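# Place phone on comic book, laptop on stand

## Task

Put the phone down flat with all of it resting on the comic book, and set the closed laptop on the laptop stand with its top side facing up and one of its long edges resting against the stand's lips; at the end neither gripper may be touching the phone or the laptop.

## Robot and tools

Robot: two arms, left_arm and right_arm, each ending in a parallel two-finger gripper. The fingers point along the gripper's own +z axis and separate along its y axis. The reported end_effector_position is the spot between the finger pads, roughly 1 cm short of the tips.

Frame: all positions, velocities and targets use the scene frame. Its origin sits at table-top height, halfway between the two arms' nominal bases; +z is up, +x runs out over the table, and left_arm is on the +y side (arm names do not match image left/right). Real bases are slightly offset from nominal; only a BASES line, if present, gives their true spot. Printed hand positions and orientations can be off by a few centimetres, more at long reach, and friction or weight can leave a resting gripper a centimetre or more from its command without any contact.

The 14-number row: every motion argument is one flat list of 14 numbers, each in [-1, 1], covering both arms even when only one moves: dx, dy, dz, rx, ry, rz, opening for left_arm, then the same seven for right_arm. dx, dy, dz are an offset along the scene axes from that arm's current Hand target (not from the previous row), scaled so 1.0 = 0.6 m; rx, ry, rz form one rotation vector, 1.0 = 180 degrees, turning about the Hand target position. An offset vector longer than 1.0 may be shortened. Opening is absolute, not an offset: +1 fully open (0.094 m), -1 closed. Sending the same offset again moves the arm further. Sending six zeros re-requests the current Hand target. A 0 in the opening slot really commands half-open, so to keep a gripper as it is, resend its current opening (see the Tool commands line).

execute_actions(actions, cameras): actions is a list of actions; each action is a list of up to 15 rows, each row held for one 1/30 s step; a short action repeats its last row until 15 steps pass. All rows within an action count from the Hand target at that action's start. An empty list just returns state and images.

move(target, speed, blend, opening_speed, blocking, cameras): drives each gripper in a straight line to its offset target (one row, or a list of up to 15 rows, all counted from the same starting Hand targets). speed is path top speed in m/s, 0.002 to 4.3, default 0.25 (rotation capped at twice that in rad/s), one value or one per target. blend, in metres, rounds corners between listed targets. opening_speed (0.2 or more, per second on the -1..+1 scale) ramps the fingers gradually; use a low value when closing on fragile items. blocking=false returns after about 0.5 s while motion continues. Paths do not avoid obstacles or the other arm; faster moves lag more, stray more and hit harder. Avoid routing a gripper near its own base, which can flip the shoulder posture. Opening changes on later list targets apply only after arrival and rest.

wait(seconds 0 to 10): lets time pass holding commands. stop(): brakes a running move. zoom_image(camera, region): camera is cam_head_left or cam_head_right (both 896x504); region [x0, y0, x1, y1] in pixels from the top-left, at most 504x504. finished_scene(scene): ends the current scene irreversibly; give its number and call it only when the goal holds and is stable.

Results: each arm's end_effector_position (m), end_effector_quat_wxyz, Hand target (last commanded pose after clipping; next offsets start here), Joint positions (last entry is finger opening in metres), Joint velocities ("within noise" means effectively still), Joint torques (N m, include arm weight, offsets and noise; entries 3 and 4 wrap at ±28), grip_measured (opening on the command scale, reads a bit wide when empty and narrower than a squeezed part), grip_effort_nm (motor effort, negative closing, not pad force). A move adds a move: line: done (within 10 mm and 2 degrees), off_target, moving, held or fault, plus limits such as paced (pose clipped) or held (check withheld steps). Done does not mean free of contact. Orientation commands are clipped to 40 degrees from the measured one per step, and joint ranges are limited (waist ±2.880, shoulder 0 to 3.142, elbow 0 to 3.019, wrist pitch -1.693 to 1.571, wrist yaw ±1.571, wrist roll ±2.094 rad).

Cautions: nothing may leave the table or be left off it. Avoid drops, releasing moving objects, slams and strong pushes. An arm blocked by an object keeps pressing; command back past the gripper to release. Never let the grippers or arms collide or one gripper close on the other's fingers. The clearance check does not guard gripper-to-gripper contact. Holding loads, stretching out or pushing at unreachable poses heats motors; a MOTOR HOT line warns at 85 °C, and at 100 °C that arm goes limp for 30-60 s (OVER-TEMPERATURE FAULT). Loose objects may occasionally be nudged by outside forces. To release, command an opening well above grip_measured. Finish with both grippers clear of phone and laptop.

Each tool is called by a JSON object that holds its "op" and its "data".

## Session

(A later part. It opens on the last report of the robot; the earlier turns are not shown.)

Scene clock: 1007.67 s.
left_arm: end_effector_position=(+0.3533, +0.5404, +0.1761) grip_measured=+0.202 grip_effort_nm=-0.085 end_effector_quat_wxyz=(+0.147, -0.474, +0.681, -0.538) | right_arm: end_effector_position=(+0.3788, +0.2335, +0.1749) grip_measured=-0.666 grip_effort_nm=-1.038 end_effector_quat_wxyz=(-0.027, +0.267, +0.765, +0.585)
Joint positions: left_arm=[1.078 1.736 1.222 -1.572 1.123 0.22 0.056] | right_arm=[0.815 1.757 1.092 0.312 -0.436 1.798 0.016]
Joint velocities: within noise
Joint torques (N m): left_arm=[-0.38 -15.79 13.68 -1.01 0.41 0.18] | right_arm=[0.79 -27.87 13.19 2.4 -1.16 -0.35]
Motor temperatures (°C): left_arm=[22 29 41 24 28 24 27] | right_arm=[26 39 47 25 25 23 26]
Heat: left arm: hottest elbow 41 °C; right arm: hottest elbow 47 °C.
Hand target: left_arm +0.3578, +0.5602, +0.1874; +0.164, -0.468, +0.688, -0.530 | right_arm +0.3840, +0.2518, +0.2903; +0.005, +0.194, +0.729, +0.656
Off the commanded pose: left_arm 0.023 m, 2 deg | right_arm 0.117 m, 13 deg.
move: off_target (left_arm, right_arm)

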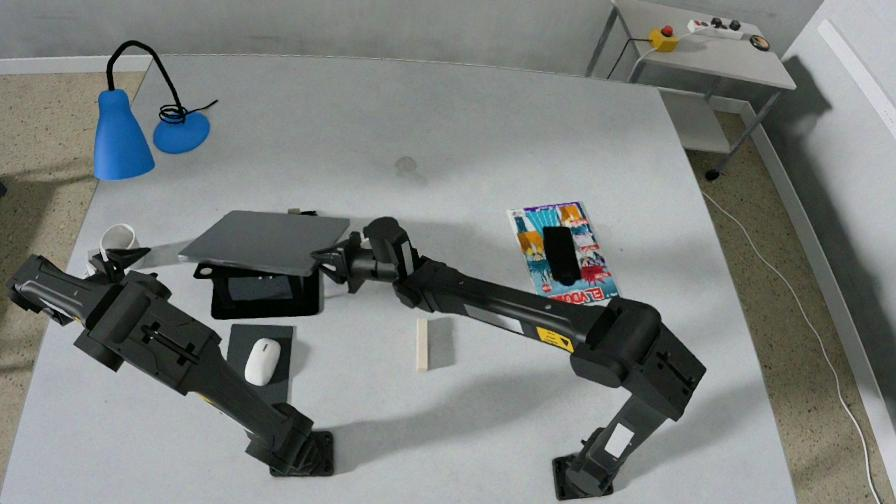

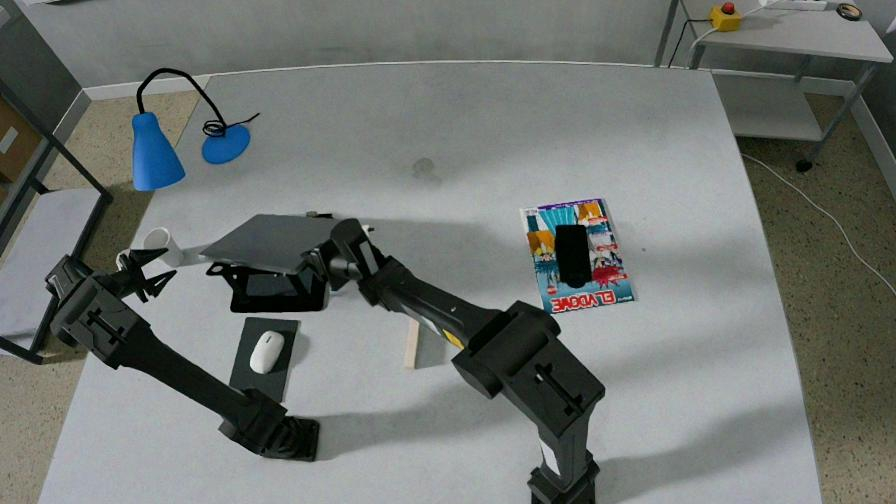

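{"op": "move", "data": {"target": [0.05,-0.07,-0.05,0,0,0,0.5,0,0,0,0,0,0,-0.9], "speed": 0.08}}

{"op": "zoom_image", "data": {"camera": "cam_head_left", "region": [120, 200, 232, 280]}}

{"op": "zoom_image", "data": {"camera": "cam_head_right", "region": [140, 200, 252, 280]}}

Scene clock: 1023.93 s.
left_arm: end_effector_position=(+0.3855, +0.5245, +0.1501) grip_measured=+0.498 grip_effort_nm=0.129 end_effector_quat_wxyz=(+0.159, -0.475, +0.683, -0.532) | right_arm: end_effector_position=(+0.3785, +0.2332, +0.1766) grip_measured=-0.666 grip_effort_nm=-1.038 end_effector_quat_wxyz=(-0.027, +0.267, +0.765, +0.585)
Joint positions: left_arm=[0.998 1.724 1.149 -1.298 1.156 0.011 0.07] | right_arm=[0.815 1.753 1.092 0.308 -0.436 1.798 0.016]
Joint velocities: within noise
Joint torques (N m): left_arm=[-2.96 -17.79 7.47 0.31 0.64 0.01] | right_arm=[0.85 -27.52 13.22 2.32 -1.16 -0.34]
Motor temperatures (°C): left_arm=[22 29 41 24 28 24 27] | right_arm=[26 39 51 25 26 24 26]
Heat: left arm: hottest elbow 41 °C; right arm: hottest elbow 51 °C.
Hand target: left_arm +0.3878, +0.5181, +0.1574; +0.164, -0.468, +0.688, -0.530 | right_arm +0.3840, +0.2518, +0.2903; +0.005, +0.194, +0.729, +0.656
Off the commanded pose: left_arm 0.010 m, 1 deg | right_arm 0.115 m, 13 deg.
move: off_target (right_arm)

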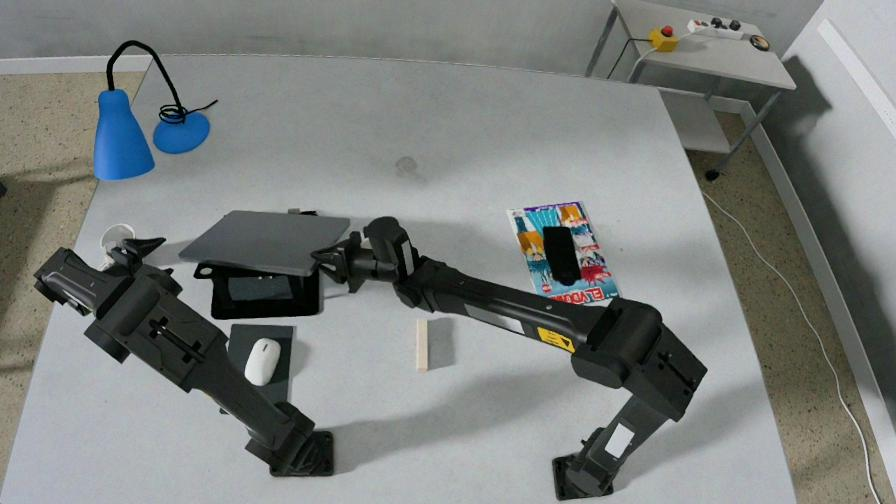

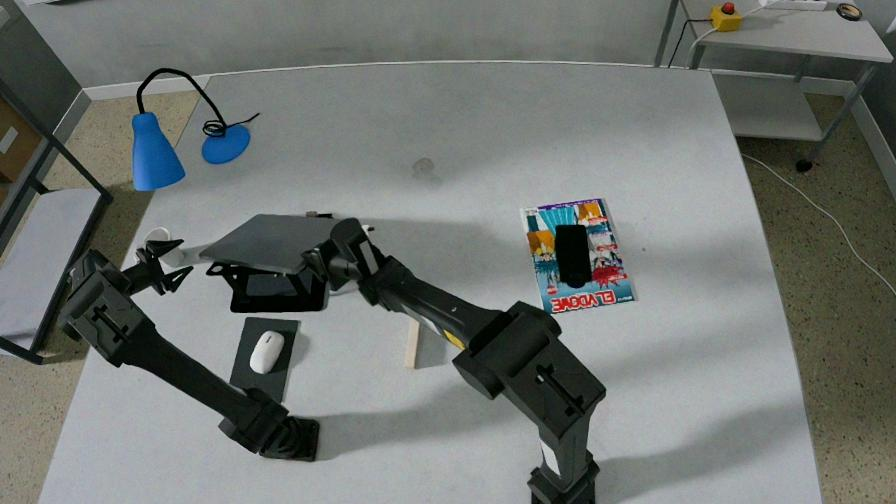

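Scaled by 4.500.

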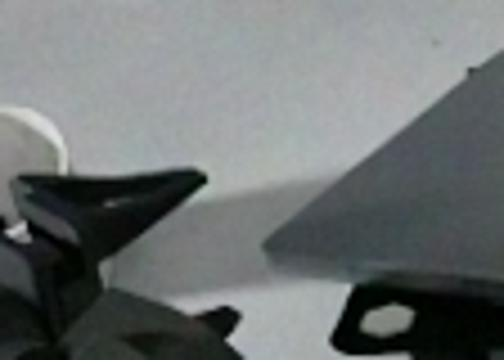

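Scaled by 4.500.

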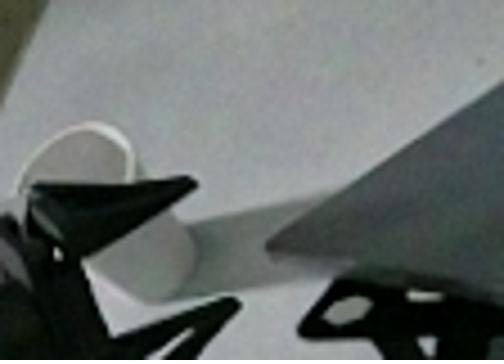

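{"op": "move", "data": {"target": [0.055,-0.095,-0.02,0,0,0,0.5,0,0,0,0,0,0,-0.9], "speed": 0.05}}

{"op": "zoom_image", "data": {"camera": "cam_head_left", "region": [130, 200, 242, 280]}}

{"op": "zoom_image", "data": {"camera": "cam_head_right", "region": [150, 200, 262, 280]}}

Scene clock: 1030.17 s.
left_arm: end_effector_position=(+0.4179, +0.4687, +0.1367) grip_measured=+0.498 grip_effort_nm=0.125 end_effector_quat_wxyz=(+0.157, -0.478, +0.682, -0.531) | right_arm: end_effector_position=(+0.3785, +0.2331, +0.1769) grip_measured=-0.666 grip_effort_nm=-1.038 end_effector_quat_wxyz=(-0.027, +0.267, +0.765, +0.586)
Joint positions: left_arm=[0.862 1.625 0.985 -0.912 1.174 -0.345 0.07] | right_arm=[0.815 1.753 1.092 0.308 -0.436 1.798 0.016]
Joint velocities: within noise
Joint torques (N m): left_arm=[-2.84 -16.73 7.73 0.95 0.6 -0.05] | right_arm=[0.85 -27.46 13.22 2.3 -1.16 -0.34]
Motor temperatures (°C): left_arm=[22 29 40 24 28 24 27] | right_arm=[26 39 53 25 26 24 27]
Heat: left arm: hottest elbow 40 °C; right arm: hottest elbow 53 °C.
Hand target: left_arm +0.4208, +0.4611, +0.1453; +0.163, -0.468, +0.688, -0.530 | right_arm +0.3839, +0.2519, +0.2902; +0.005, +0.194, +0.729, +0.656
Off the commanded pose: left_arm 0.012 m, 2 deg | right_arm 0.115 m, 13 deg.
move: off_target (left_arm, right_arm)

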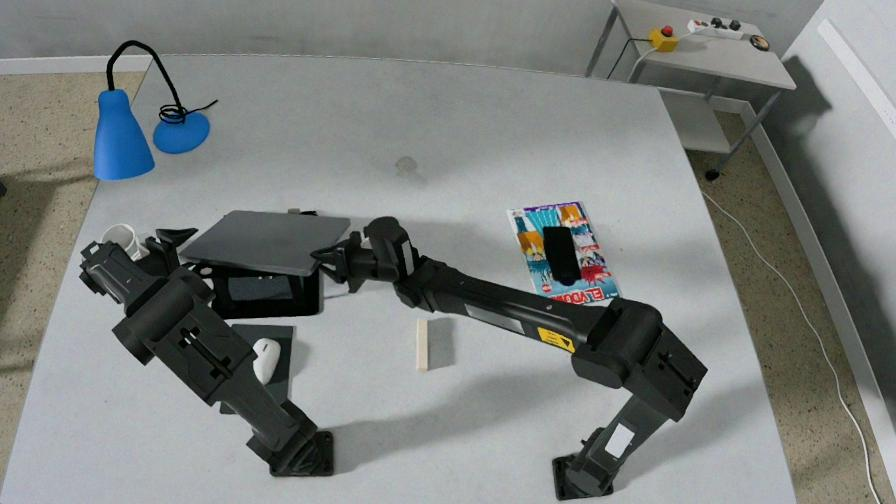

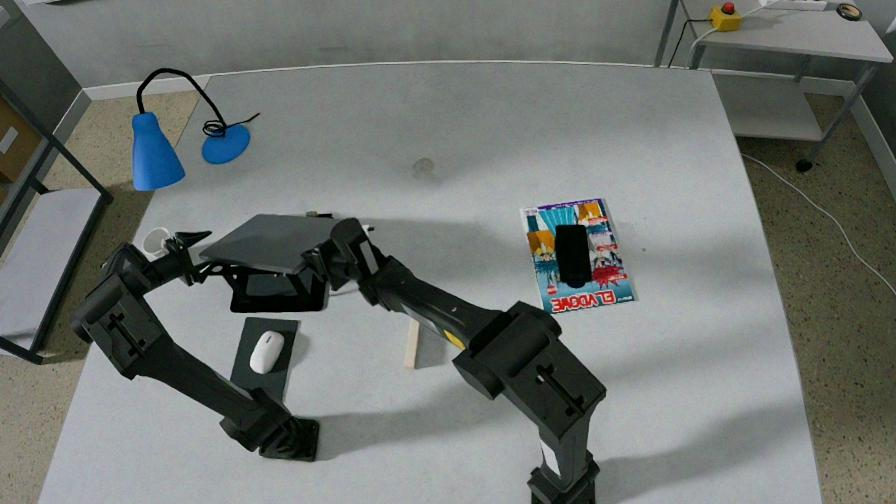

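Scaled by 4.500.

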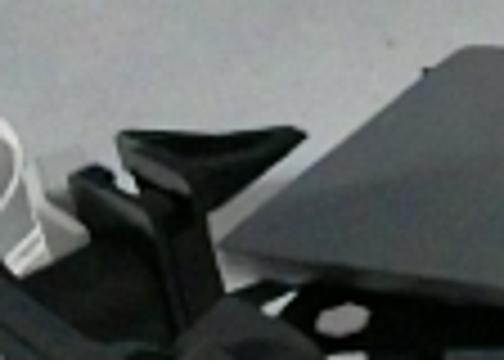

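Scaled by 4.500.

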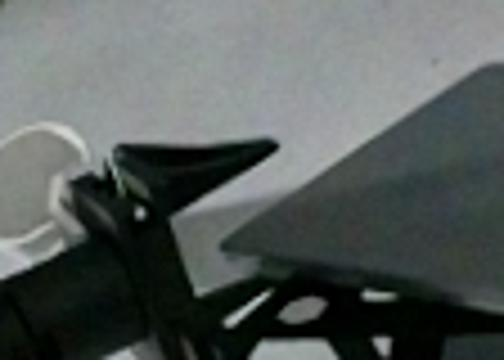

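{"op": "move", "data": {"target": [0.02,0.0,-0.012,0,0,0,-0.3,0,0,0,0,0,0,-0.9], "speed": 0.05, "opening_speed": 0.4}}

{"op": "zoom_image", "data": {"camera": "cam_head_left", "region": [130, 200, 242, 280]}}

{"op": "zoom_image", "data": {"camera": "cam_head_right", "region": [150, 200, 262, 280]}}

Scene clock: 1039.70 s.
left_arm: end_effector_position=(+0.4178, +0.4670, +0.1204) grip_measured=-0.296 grip_effort_nm=-0.159 end_effector_quat_wxyz=(+0.148, -0.493, +0.680, -0.522) | right_arm: end_effector_position=(+0.3803, +0.2318, +0.1769) grip_measured=-0.666 grip_effort_nm=-1.038 end_effector_quat_wxyz=(-0.026, +0.268, +0.765, +0.586)
Joint positions: left_arm=[0.855 1.637 0.962 -0.854 1.146 -0.397 0.033] | right_arm=[0.812 1.753 1.092 0.308 -0.437 1.798 0.016]
Joint velocities: within noise
Joint torques (N m): left_arm=[-4.13 -15.79 9.83 1.06 1.64 -0.02] | right_arm=[1.08 -27.34 13.23 2.32 -1.15 -0.34]
Motor temperatures (°C): left_arm=[22 30 40 24 28 24 27] | right_arm=[26 40 54 25 26 24 27]
Heat: left arm: hottest elbow 40 °C; right arm: hottest elbow 54 °C.
Hand target: left_arm +0.4328, +0.4613, +0.1382; +0.164, -0.468, +0.688, -0.530 | right_arm +0.3839, +0.2519, +0.2901; +0.005, +0.194, +0.729, +0.656
Off the commanded pose: left_arm 0.024 m, 4 deg | right_arm 0.115 m, 13 deg.
move: off_target (left_arm, right_arm)

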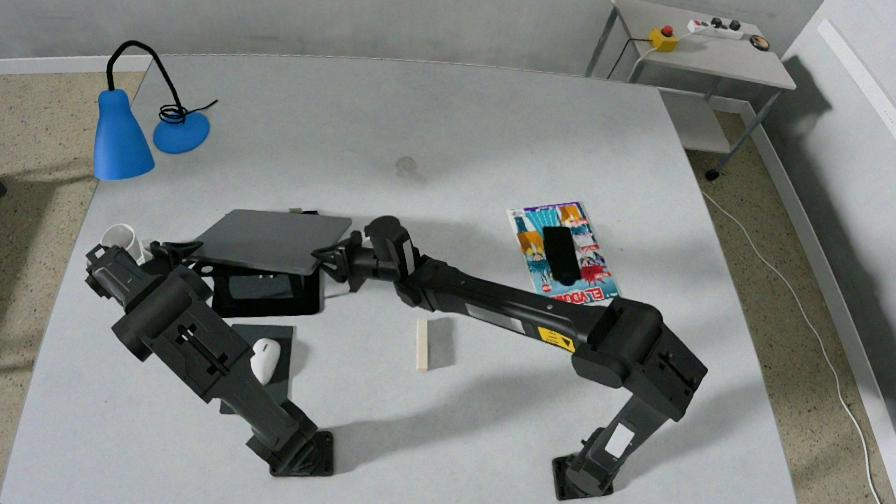

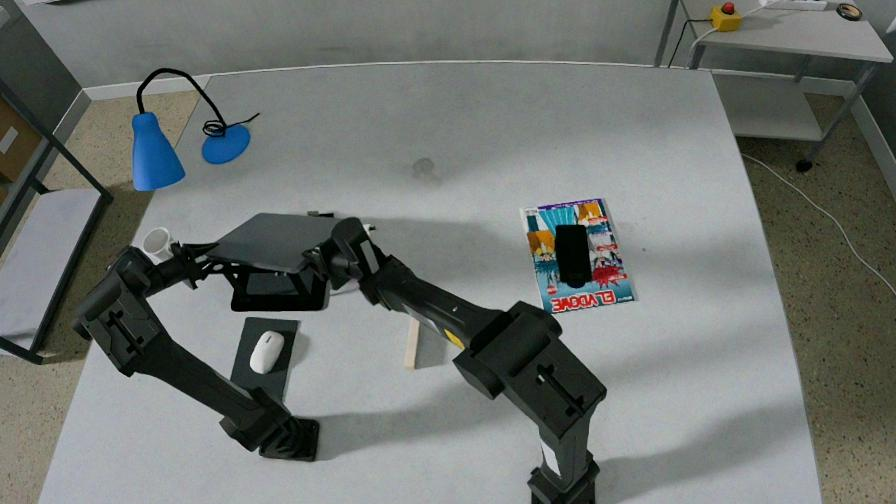

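Scaled by 4.500.

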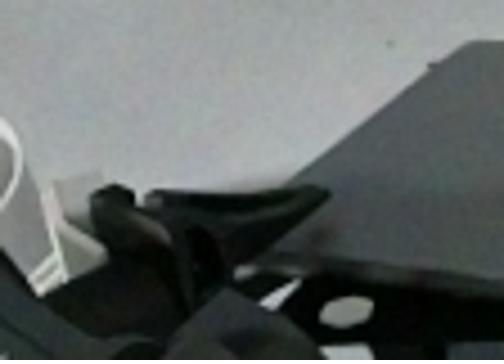

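Scaled by 4.500.

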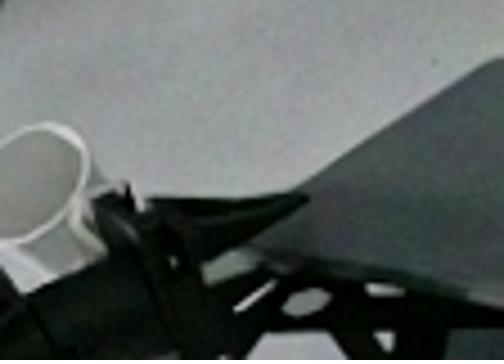

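{"op": "move", "data": {"target": [-0.01,0.0,0.01,0,0,0,0.5,0,0,0,0,0,0,-0.9], "speed": 0.05, "opening_speed": 0.6}}

{"op": "zoom_image", "data": {"camera": "cam_head_left", "region": [130, 200, 242, 280]}}

{"op": "zoom_image", "data": {"camera": "cam_head_right", "region": [150, 200, 262, 280]}}

Scene clock: 1046.33 s.
left_arm: end_effector_position=(+0.4202, +0.4632, +0.1289) grip_measured=+0.497 grip_effort_nm=0.129 end_effector_quat_wxyz=(+0.153, -0.483, +0.679, -0.531) | right_arm: end_effector_position=(+0.3801, +0.2317, +0.1773) grip_measured=-0.666 grip_effort_nm=-1.043 end_effector_quat_wxyz=(-0.026, +0.268, +0.765, +0.586)
Joint positions: left_arm=[0.849 1.626 0.962 -0.857 1.171 -0.393 0.07] | right_arm=[0.812 1.752 1.092 0.307 -0.437 1.798 0.016]
Joint velocities: within noise
Joint torques (N m): left_arm=[-2.78 -15.62 9.88 0.06 0.74 0.2] | right_arm=[0.91 -27.34 13.2 2.36 -1.15 -0.35]
Motor temperatures (°C): left_arm=[22 30 39 24 29 24 27] | right_arm=[26 40 55 25 27 24 27]
Heat: left arm: hottest elbow 39 °C; right arm: hottest elbow 55 °C.
Hand target: left_arm +0.4269, +0.4612, +0.1442; +0.164, -0.468, +0.688, -0.530 | right_arm +0.3839, +0.2519, +0.2902; +0.005, +0.194, +0.729, +0.656
Off the commanded pose: left_arm 0.017 m, 2 deg | right_arm 0.115 m, 13 deg.
move: off_target (left_arm, right_arm)

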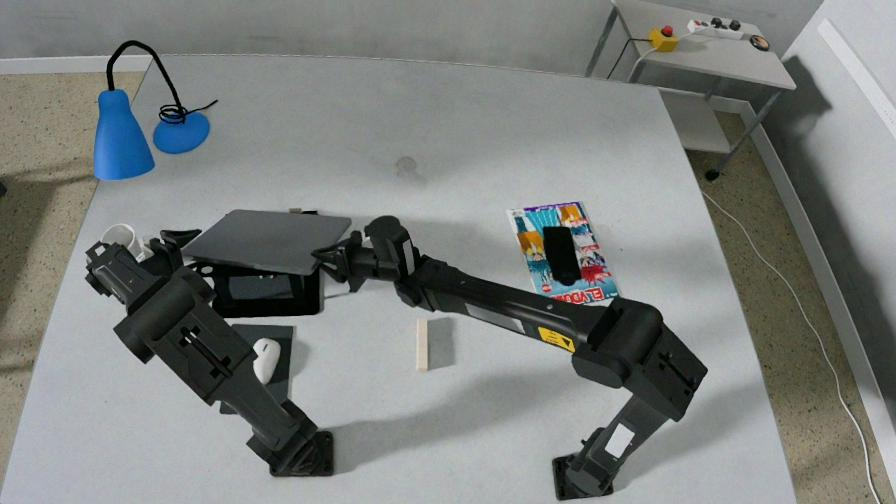

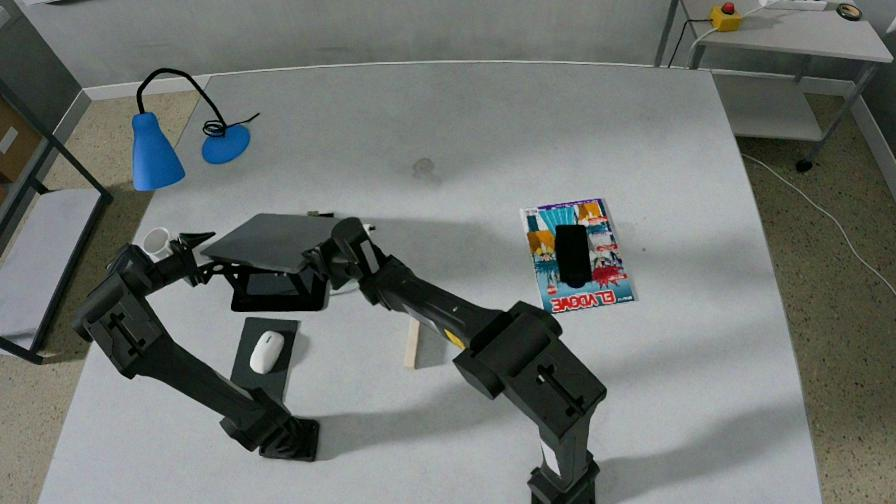

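Scaled by 4.500.

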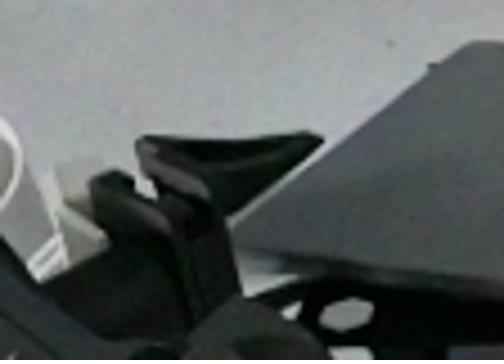

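Scaled by 4.500.

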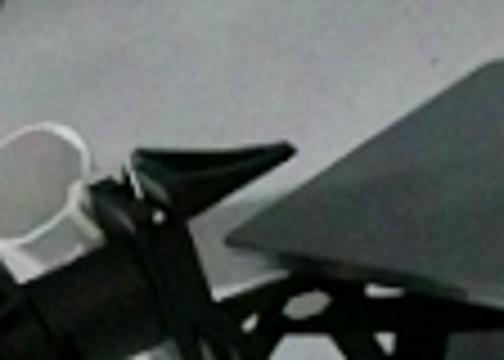

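{"op": "move", "data": {"target": [[-0.05,0.15,0.13,0,0,0,0.3,0,0,0,0,0,0,-0.9],[-0.278,0.0,0.12,0.329,0.195,-0.2035,-0.95,0,0,0,0,0,0,-0.9]], "speed": [0.12,0.25]}}

Scene clock: 1061.93 s.
left_arm: end_effector_position=(+0.2580, +0.4649, +0.2158) grip_measured=-0.947 grip_effort_nm=-0.085 end_effector_quat_wxyz=(-0.007, -0.243, +0.970, -0.005) | right_arm: end_effector_position=(+0.3778, +0.2321, +0.1774) grip_measured=-0.667 grip_effort_nm=-1.043 end_effector_quat_wxyz=(-0.031, +0.264, +0.766, +0.585)
Joint positions: left_arm=[0.747 1.187 1.067 -1.469 0.001 0.284 0.002] | right_arm=[0.812 1.75 1.092 0.302 -0.449 1.796 0.016]
Joint velocities: within noise
Joint torques (N m): left_arm=[-2.49 -9.93 9.31 0.84 -0.1 0.07] | right_arm=[1.03 -27.22 13.18 2.5 -0.73 -0.32]
Motor temperatures (°C): left_arm=[22 30 39 24 29 24 27] | right_arm=[26 41 56 25 27 24 27]
Heat: left arm: hottest elbow 39 °C; right arm: hottest elbow 56 °C.
Hand target: left_arm +0.2601, +0.4611, +0.2162; -0.001, -0.232, +0.973, +0.001 | right_arm +0.3839, +0.2519, +0.2901; +0.005, +0.194, +0.729, +0.656
Off the commanded pose: left_arm 0.004 m, 2 deg | right_arm 0.115 m, 13 deg.
move: off_target (right_arm)

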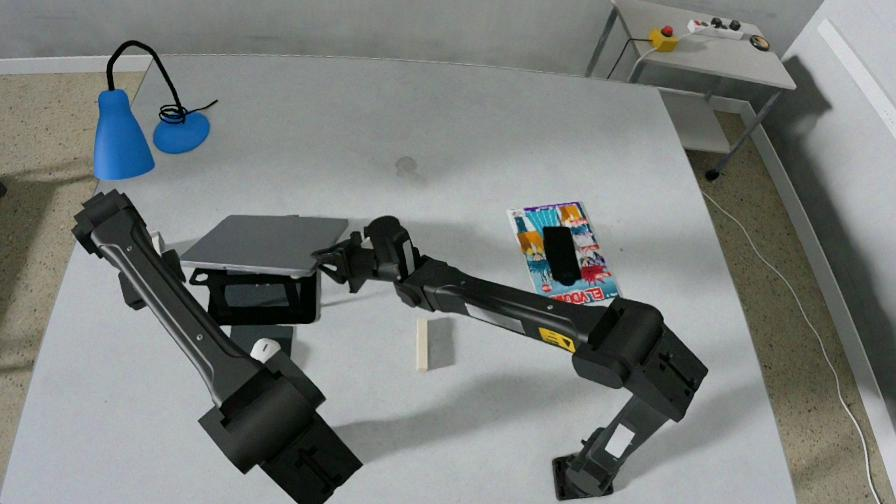

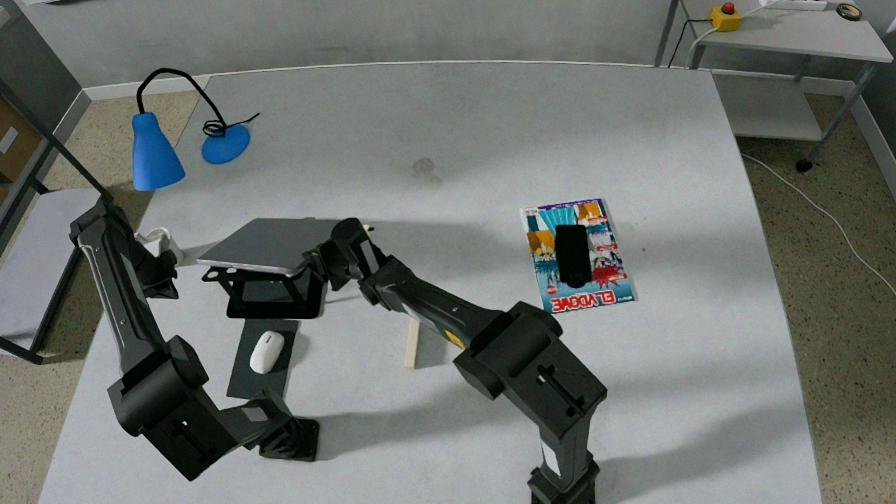

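{"op": "zoom_image", "data": {"camera": "cam_head_left", "region": [170, 190, 366, 330]}}

{"op": "zoom_image", "data": {"camera": "cam_head_right", "region": [180, 190, 376, 330]}}

Scaled by 2.571.

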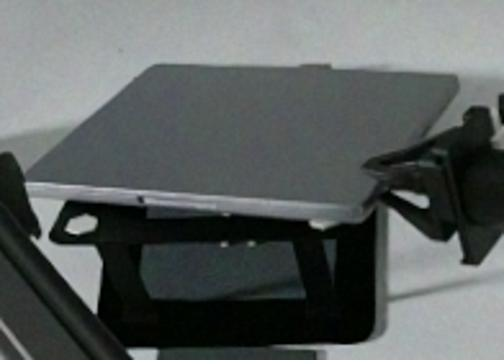

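Scaled by 2.571.

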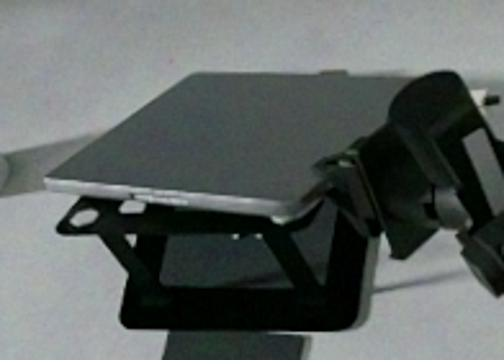

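{"op": "move", "data": {"target": [0.0,-0.06,-0.312,0,0,0,-0.95,0,0,0,0,0,0,-0.9], "speed": 0.15}}

{"op": "zoom_image", "data": {"camera": "cam_head_left", "region": [150, 230, 346, 370]}}

{"op": "zoom_image", "data": {"camera": "cam_head_right", "region": [160, 230, 356, 370]}}

Scene clock: 1070.27 s.
left_arm: end_effector_position=(+0.2796, +0.4472, +0.0684) grip_measured=-0.948 grip_effort_nm=-0.081 end_effector_quat_wxyz=(+0.055, -0.236, +0.970, +0.026) | right_arm: end_effector_position=(+0.3779, +0.2320, +0.1775) grip_measured=-0.667 grip_effort_nm=-1.038 end_effector_quat_wxyz=(-0.031, +0.264, +0.766, +0.585)
Joint positions: left_arm=[0.661 1.248 0.701 -0.902 0.001 0.211 0.002] | right_arm=[0.812 1.75 1.092 0.302 -0.449 1.794 0.016]
Joint velocities: within noise
Joint torques (N m): left_arm=[-2.73 -4.84 4.21 0.31 -0.16 -0.04] | right_arm=[1.08 -27.34 13.18 2.54 -0.75 -0.31]
Motor temperatures (°C): left_arm=[22 30 39 24 28 24 27] | right_arm=[26 43 57 25 26 24 27]
Heat: left arm: hottest elbow 39 °C; right arm: hottest elbow 57 °C.
Hand target: left_arm +0.2601, +0.4252, +0.0291; -0.001, -0.232, +0.973, +0.001 | right_arm +0.3839, +0.2519, +0.2901; +0.005, +0.194, +0.729, +0.656
Off the commanded pose: left_arm 0.049 m, 7 deg | right_arm 0.114 m, 13 deg.
move: off_target (left_arm, right_arm)

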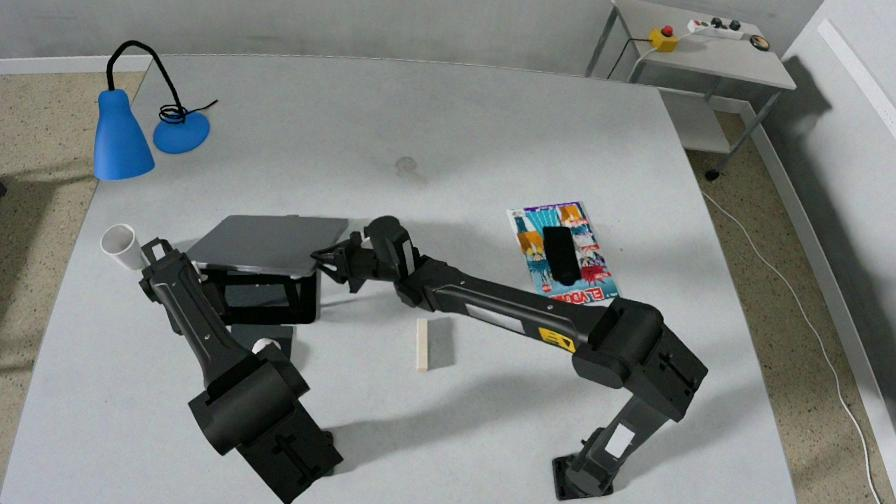

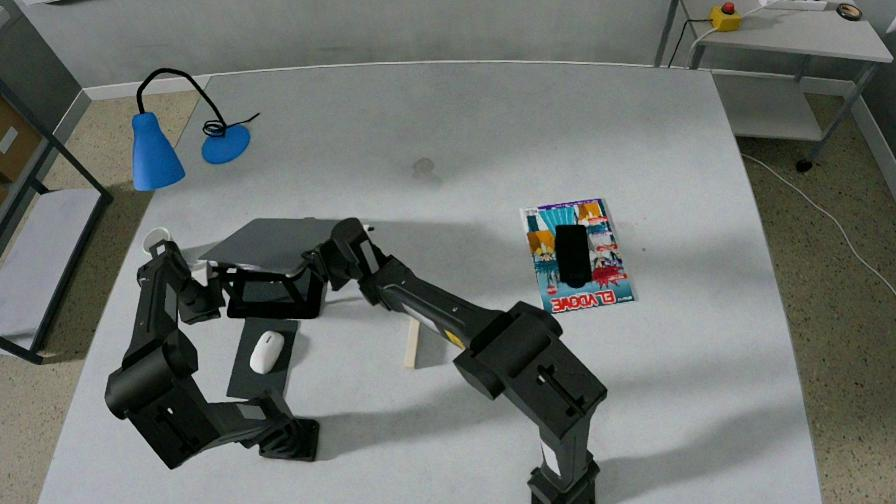

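Scaled by 2.571.

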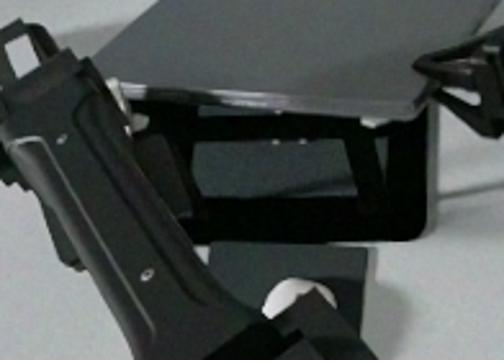

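Scaled by 2.571.

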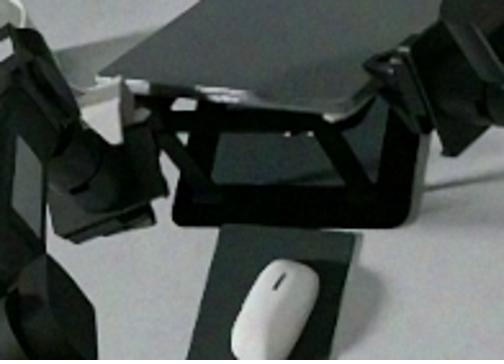

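{"op": "move", "data": {"target": [[-0.02,0.0,0.15,0,0,0,-0.95,0,0,0,0,0,0,-0.9],[-0.12,0.0,0.15,0,0,0,-0.95,0,0,0,0,0,0,-0.9]], "speed": 0.12}}

{"op": "zoom_image", "data": {"camera": "cam_head_left", "region": [150, 190, 346, 330]}}

{"op": "zoom_image", "data": {"camera": "cam_head_right", "region": [160, 190, 356, 330]}}

Scene clock: 1076.83 s.
left_arm: end_effector_position=(+0.1948, +0.4272, +0.1195) grip_measured=-0.948 grip_effort_nm=-0.085 end_effector_quat_wxyz=(+0.002, -0.230, +0.973, +0.003) | right_arm: end_effector_position=(+0.3772, +0.2319, +0.1784) grip_measured=-0.667 grip_effort_nm=-1.038 end_effector_quat_wxyz=(-0.031, +0.263, +0.767, +0.585)
Joint positions: left_arm=[0.814 1.028 0.696 -1.232 -0.003 0.38 0.002] | right_arm=[0.812 1.748 1.092 0.298 -0.451 1.792 0.016]
Joint velocities: within noise
Joint torques (N m): left_arm=[0.15 -6.59 8.98 -0.12 0.05 0.11] | right_arm=[1.03 -26.99 13.2 2.59 -0.69 -0.29]
Motor temperatures (°C): left_arm=[22 29 39 24 28 24 27] | right_arm=[26 44 57 25 26 24 27]
Heat: left arm: hottest elbow 39 °C; right arm: hottest elbow 57 °C.
Hand target: left_arm +0.1881, +0.4251, +0.1190; -0.001, -0.232, +0.973, +0.001 | right_arm +0.3839, +0.2519, +0.2901; +0.005, +0.194, +0.729, +0.656
Off the commanded pose: left_arm 0.007 m, 1 deg | right_arm 0.114 m, 13 deg.
move: off_target (right_arm)

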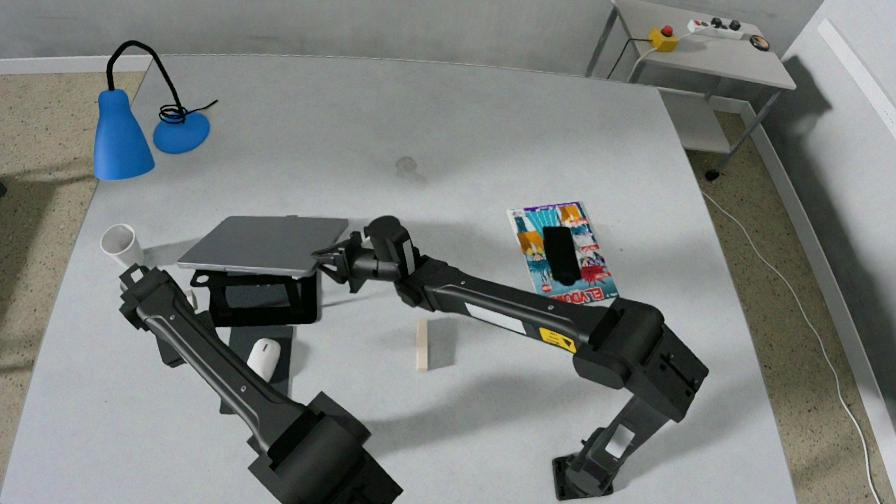

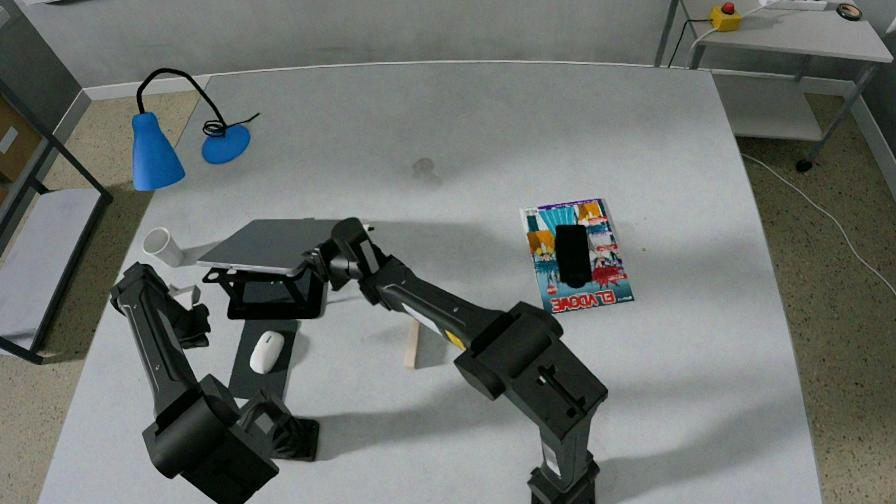

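Scaled by 2.571.

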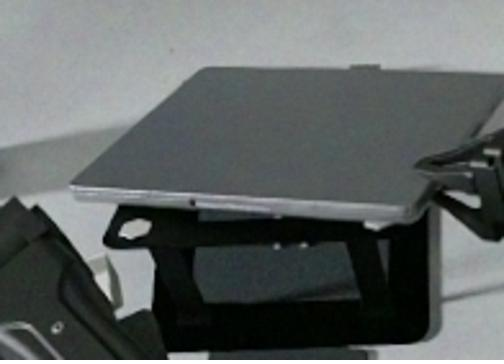

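Scaled by 2.571.

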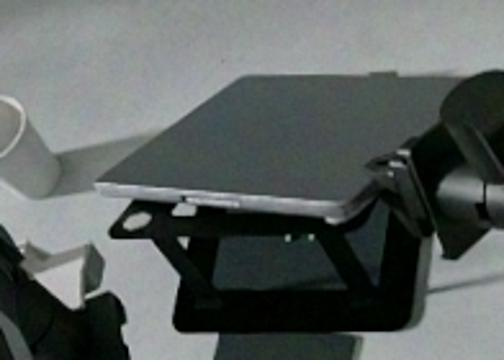

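{"op": "move", "data": {"target": [0,0,0.1,0,0,0,-0.95,0.0,0,0.12,0,0,0,-0.95], "speed": 0.1}}

{"op": "zoom_image", "data": {"camera": "cam_head_left", "region": [150, 190, 374, 350]}}

{"op": "zoom_image", "data": {"camera": "cam_head_right", "region": [160, 190, 384, 350]}}

Scene clock: 1093.90 s.
left_arm: end_effector_position=(+0.1780, +0.4084, +0.1520) grip_measured=-0.948 grip_effort_nm=-0.081 end_effector_quat_wxyz=(-0.028, -0.229, +0.973, -0.017) | right_arm: end_effector_position=(+0.3683, +0.2200, +0.2043) grip_measured=-0.667 grip_effort_nm=-1.038 end_effector_quat_wxyz=(-0.037, +0.278, +0.782, +0.556)
Joint positions: left_arm=[0.815 0.974 0.751 -1.413 -0.003 0.381 0.002] | right_arm=[0.812 1.663 1.109 0.123 -0.441 1.784 0.016]
Joint velocities: within noise
Joint torques (N m): left_arm=[-0.5 -7.53 16.35 -0.24 0.04 0.07] | right_arm=[0.91 -27.93 17.84 2.47 -1.06 -0.19]
Motor temperatures (°C): left_arm=[22 29 39 24 28 24 27] | right_arm=[26 42 58 25 26 24 27]
Heat: left arm: hottest elbow 39 °C; right arm: hottest elbow 58 °C.
Hand target: left_arm +0.1881, +0.4252, +0.1790; -0.001, -0.233, +0.973, +0.001 | right_arm +0.3839, +0.2519, +0.3623; +0.005, +0.194, +0.729, +0.656
Off the commanded pose: left_arm 0.033 m, 4 deg | right_arm 0.162 m, 17 deg.
move: off_target (left_arm, right_arm)

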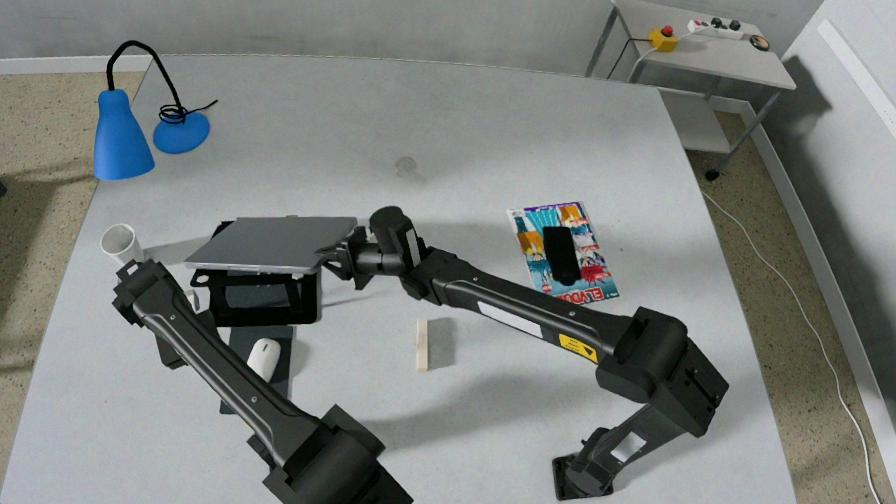

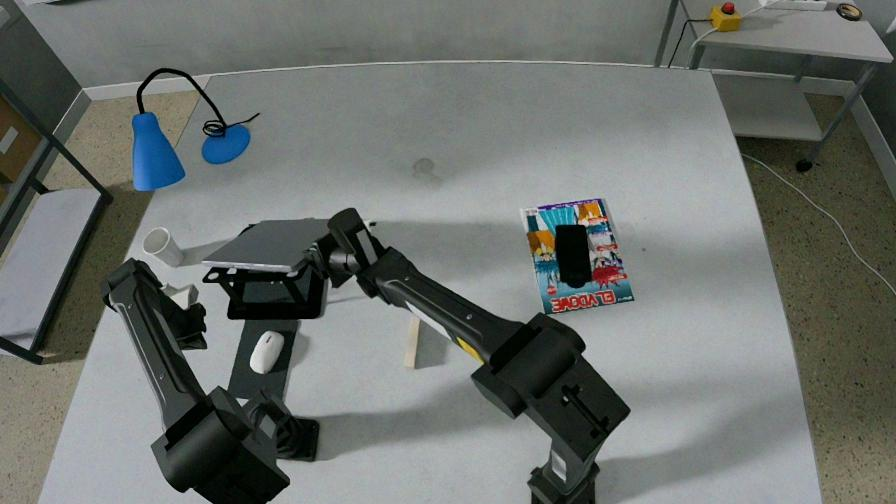

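Scaled by 2.250.

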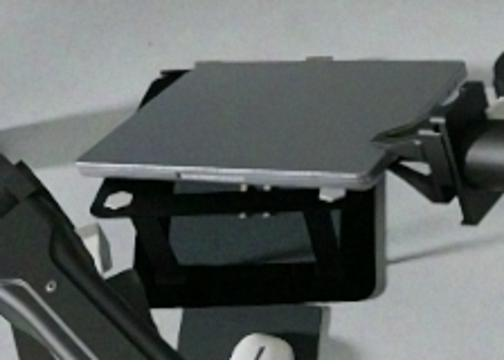

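Scaled by 2.250.

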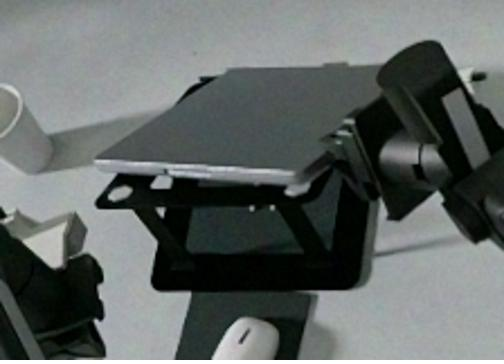

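{"op": "move", "data": {"target": [0,0,0.0,0,0,0,-0.95,0.0,0,0.04,0,0,0.08,-0.95], "speed": 0.1}}

{"op": "zoom_image", "data": {"camera": "cam_head_left", "region": [150, 190, 374, 350]}}

{"op": "zoom_image", "data": {"camera": "cam_head_right", "region": [160, 190, 384, 350]}}

Scene clock: 1100.90 s.
left_arm: end_effector_position=(+0.1779, +0.4082, +0.1520) grip_measured=-0.948 grip_effort_nm=-0.085 end_effector_quat_wxyz=(-0.028, -0.229, +0.973, -0.018) | right_arm: end_effector_position=(+0.3600, +0.2149, +0.2462) grip_measured=-0.667 grip_effort_nm=-1.043 end_effector_quat_wxyz=(-0.136, +0.210, +0.789, +0.562)
Joint positions: left_arm=[0.815 0.974 0.751 -1.413 -0.003 0.381 0.002] | right_arm=[0.75 1.648 1.197 -0.015 -0.737 1.744 0.016]
Joint velocities: within noise
Joint torques (N m): left_arm=[0.03 -6.65 16.36 -0.25 0.01 0.04] | right_arm=[0.79 -23.88 20.27 2.95 -1.49 -0.49]
Motor temperatures (°C): left_arm=[22 29 40 24 28 24 27] | right_arm=[26 42 62 25 27 24 28]
Heat: left arm: hottest elbow 40 °C; right arm: hottest elbow 62 °C.
Hand target: left_arm +0.1880, +0.4251, +0.1790; -0.001, -0.233, +0.973, +0.001 | right_arm +0.3839, +0.2519, +0.3862; -0.077, +0.101, +0.748, +0.652
Off the commanded pose: left_arm 0.033 m, 4 deg | right_arm 0.147 m, 18 deg.
move: off_target (left_arm, right_arm)

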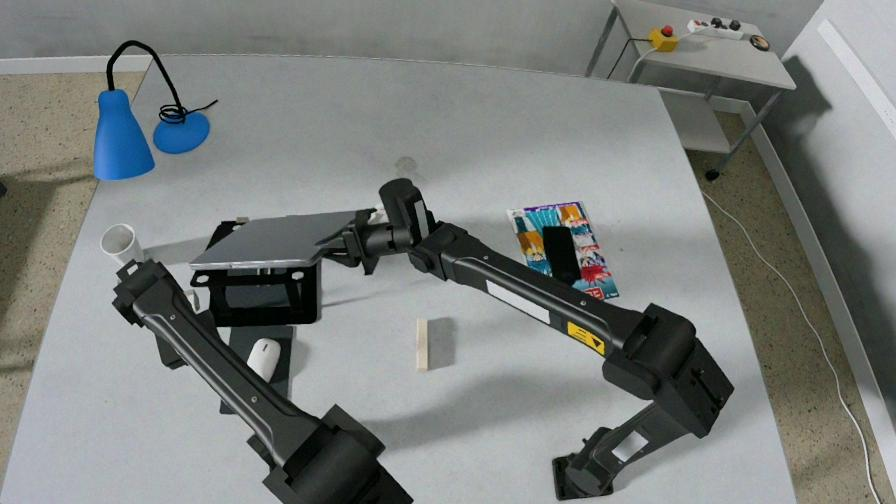

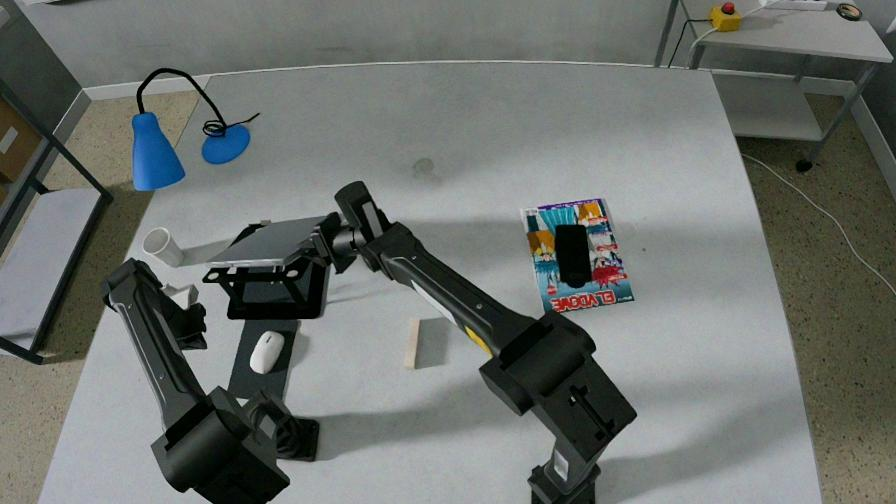

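Scaled by 2.250.

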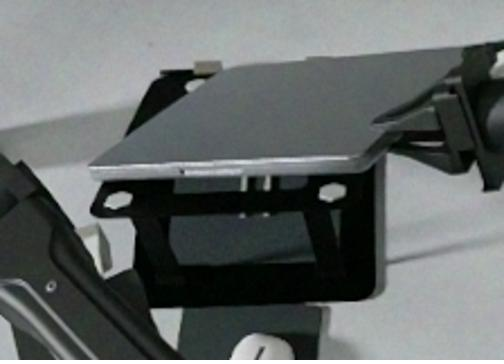

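Scaled by 2.250.

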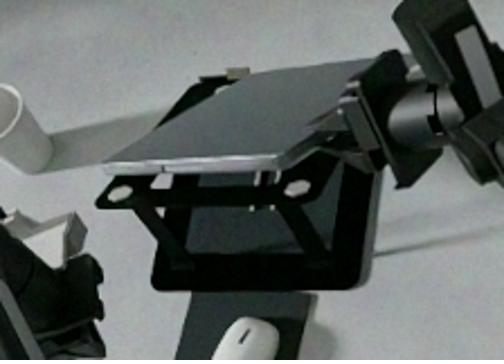

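{"op": "move", "data": {"target": [0,0,0.0,0,0,0,-0.95,-0.02,0,-0.2,0.02,0.04,0,-0.95], "speed": 0.1}}

{"op": "zoom_image", "data": {"camera": "cam_head_left", "region": [150, 190, 374, 350]}}

{"op": "zoom_image", "data": {"camera": "cam_head_right", "region": [160, 190, 384, 350]}}

Scene clock: 1111.27 s.
left_arm: end_effector_position=(+0.1779, +0.4082, +0.1520) grip_measured=-0.948 grip_effort_nm=-0.081 end_effector_quat_wxyz=(-0.028, -0.229, +0.973, -0.018) | right_arm: end_effector_position=(+0.3723, +0.2352, +0.2080) grip_measured=-0.667 grip_effort_nm=-1.043 end_effector_quat_wxyz=(-0.156, +0.196, +0.745, +0.618)
Joint positions: left_arm=[0.815 0.974 0.751 -1.413 -0.003 0.381 0.002] | right_arm=[0.75 1.786 1.153 0.364 -0.788 1.882 0.016]
Joint velocities: within noise
Joint torques (N m): left_arm=[-0.26 -6.42 16.38 -0.03 0.02 0.07] | right_arm=[1.67 -22.71 10.74 4.19 -0.27 0]
Motor temperatures (°C): left_arm=[22 28 42 24 27 24 27] | right_arm=[26 43 65 25 28 24 28]
Heat: left arm: hottest elbow 42 °C; right arm: hottest elbow 65 °C.
Hand target: left_arm +0.1880, +0.4251, +0.1790; -0.001, -0.233, +0.973, +0.001 | right_arm +0.3719, +0.2519, +0.2661; -0.127, +0.139, +0.720, +0.667
Off the commanded pose: left_arm 0.033 m, 4 deg | right_arm 0.061 m, 10 deg.
move: off_target (left_arm, right_arm)

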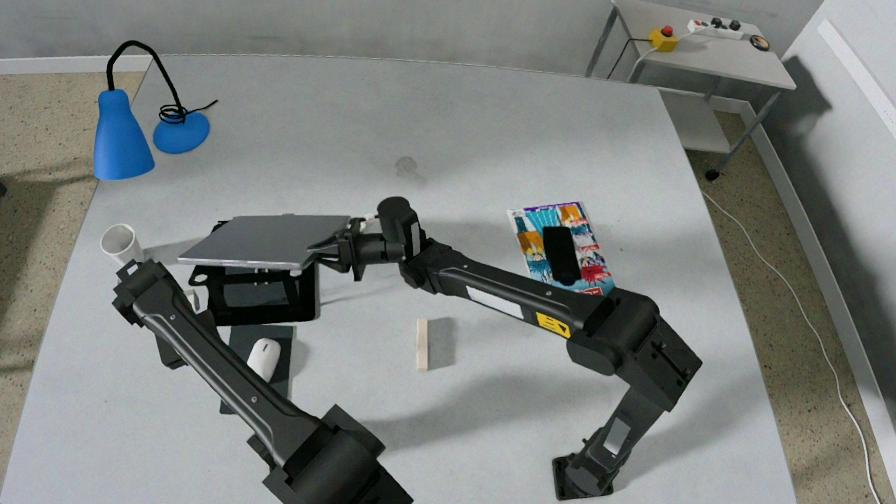

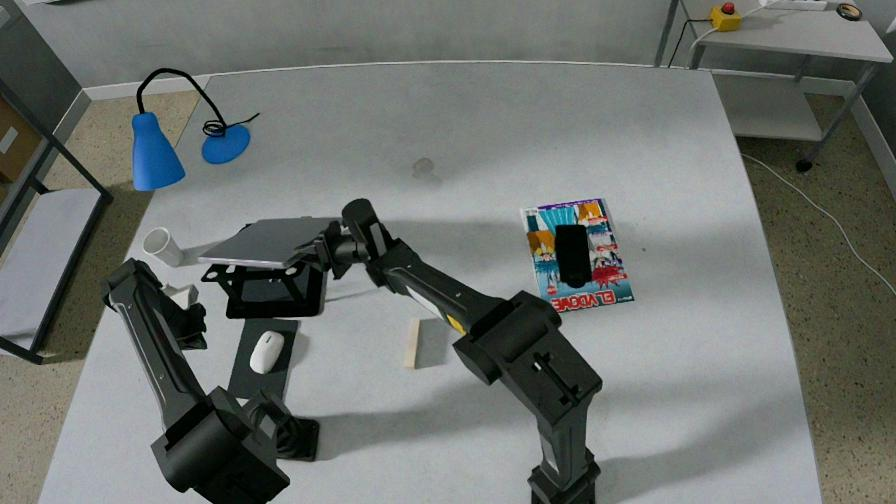

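Scaled by 2.250.

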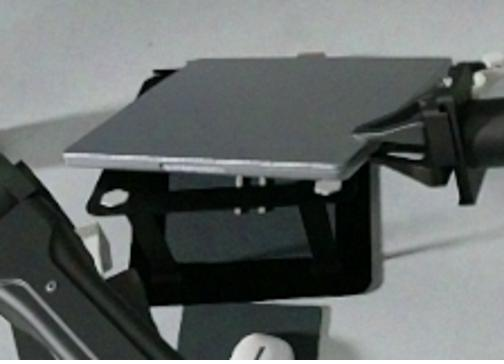

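Scaled by 2.250.

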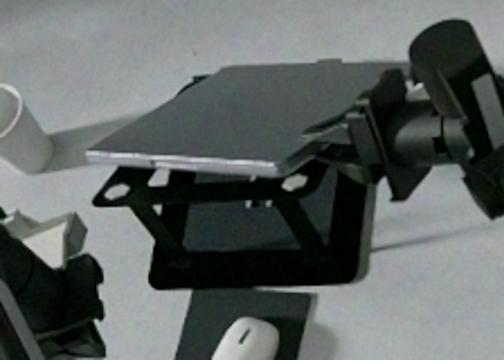

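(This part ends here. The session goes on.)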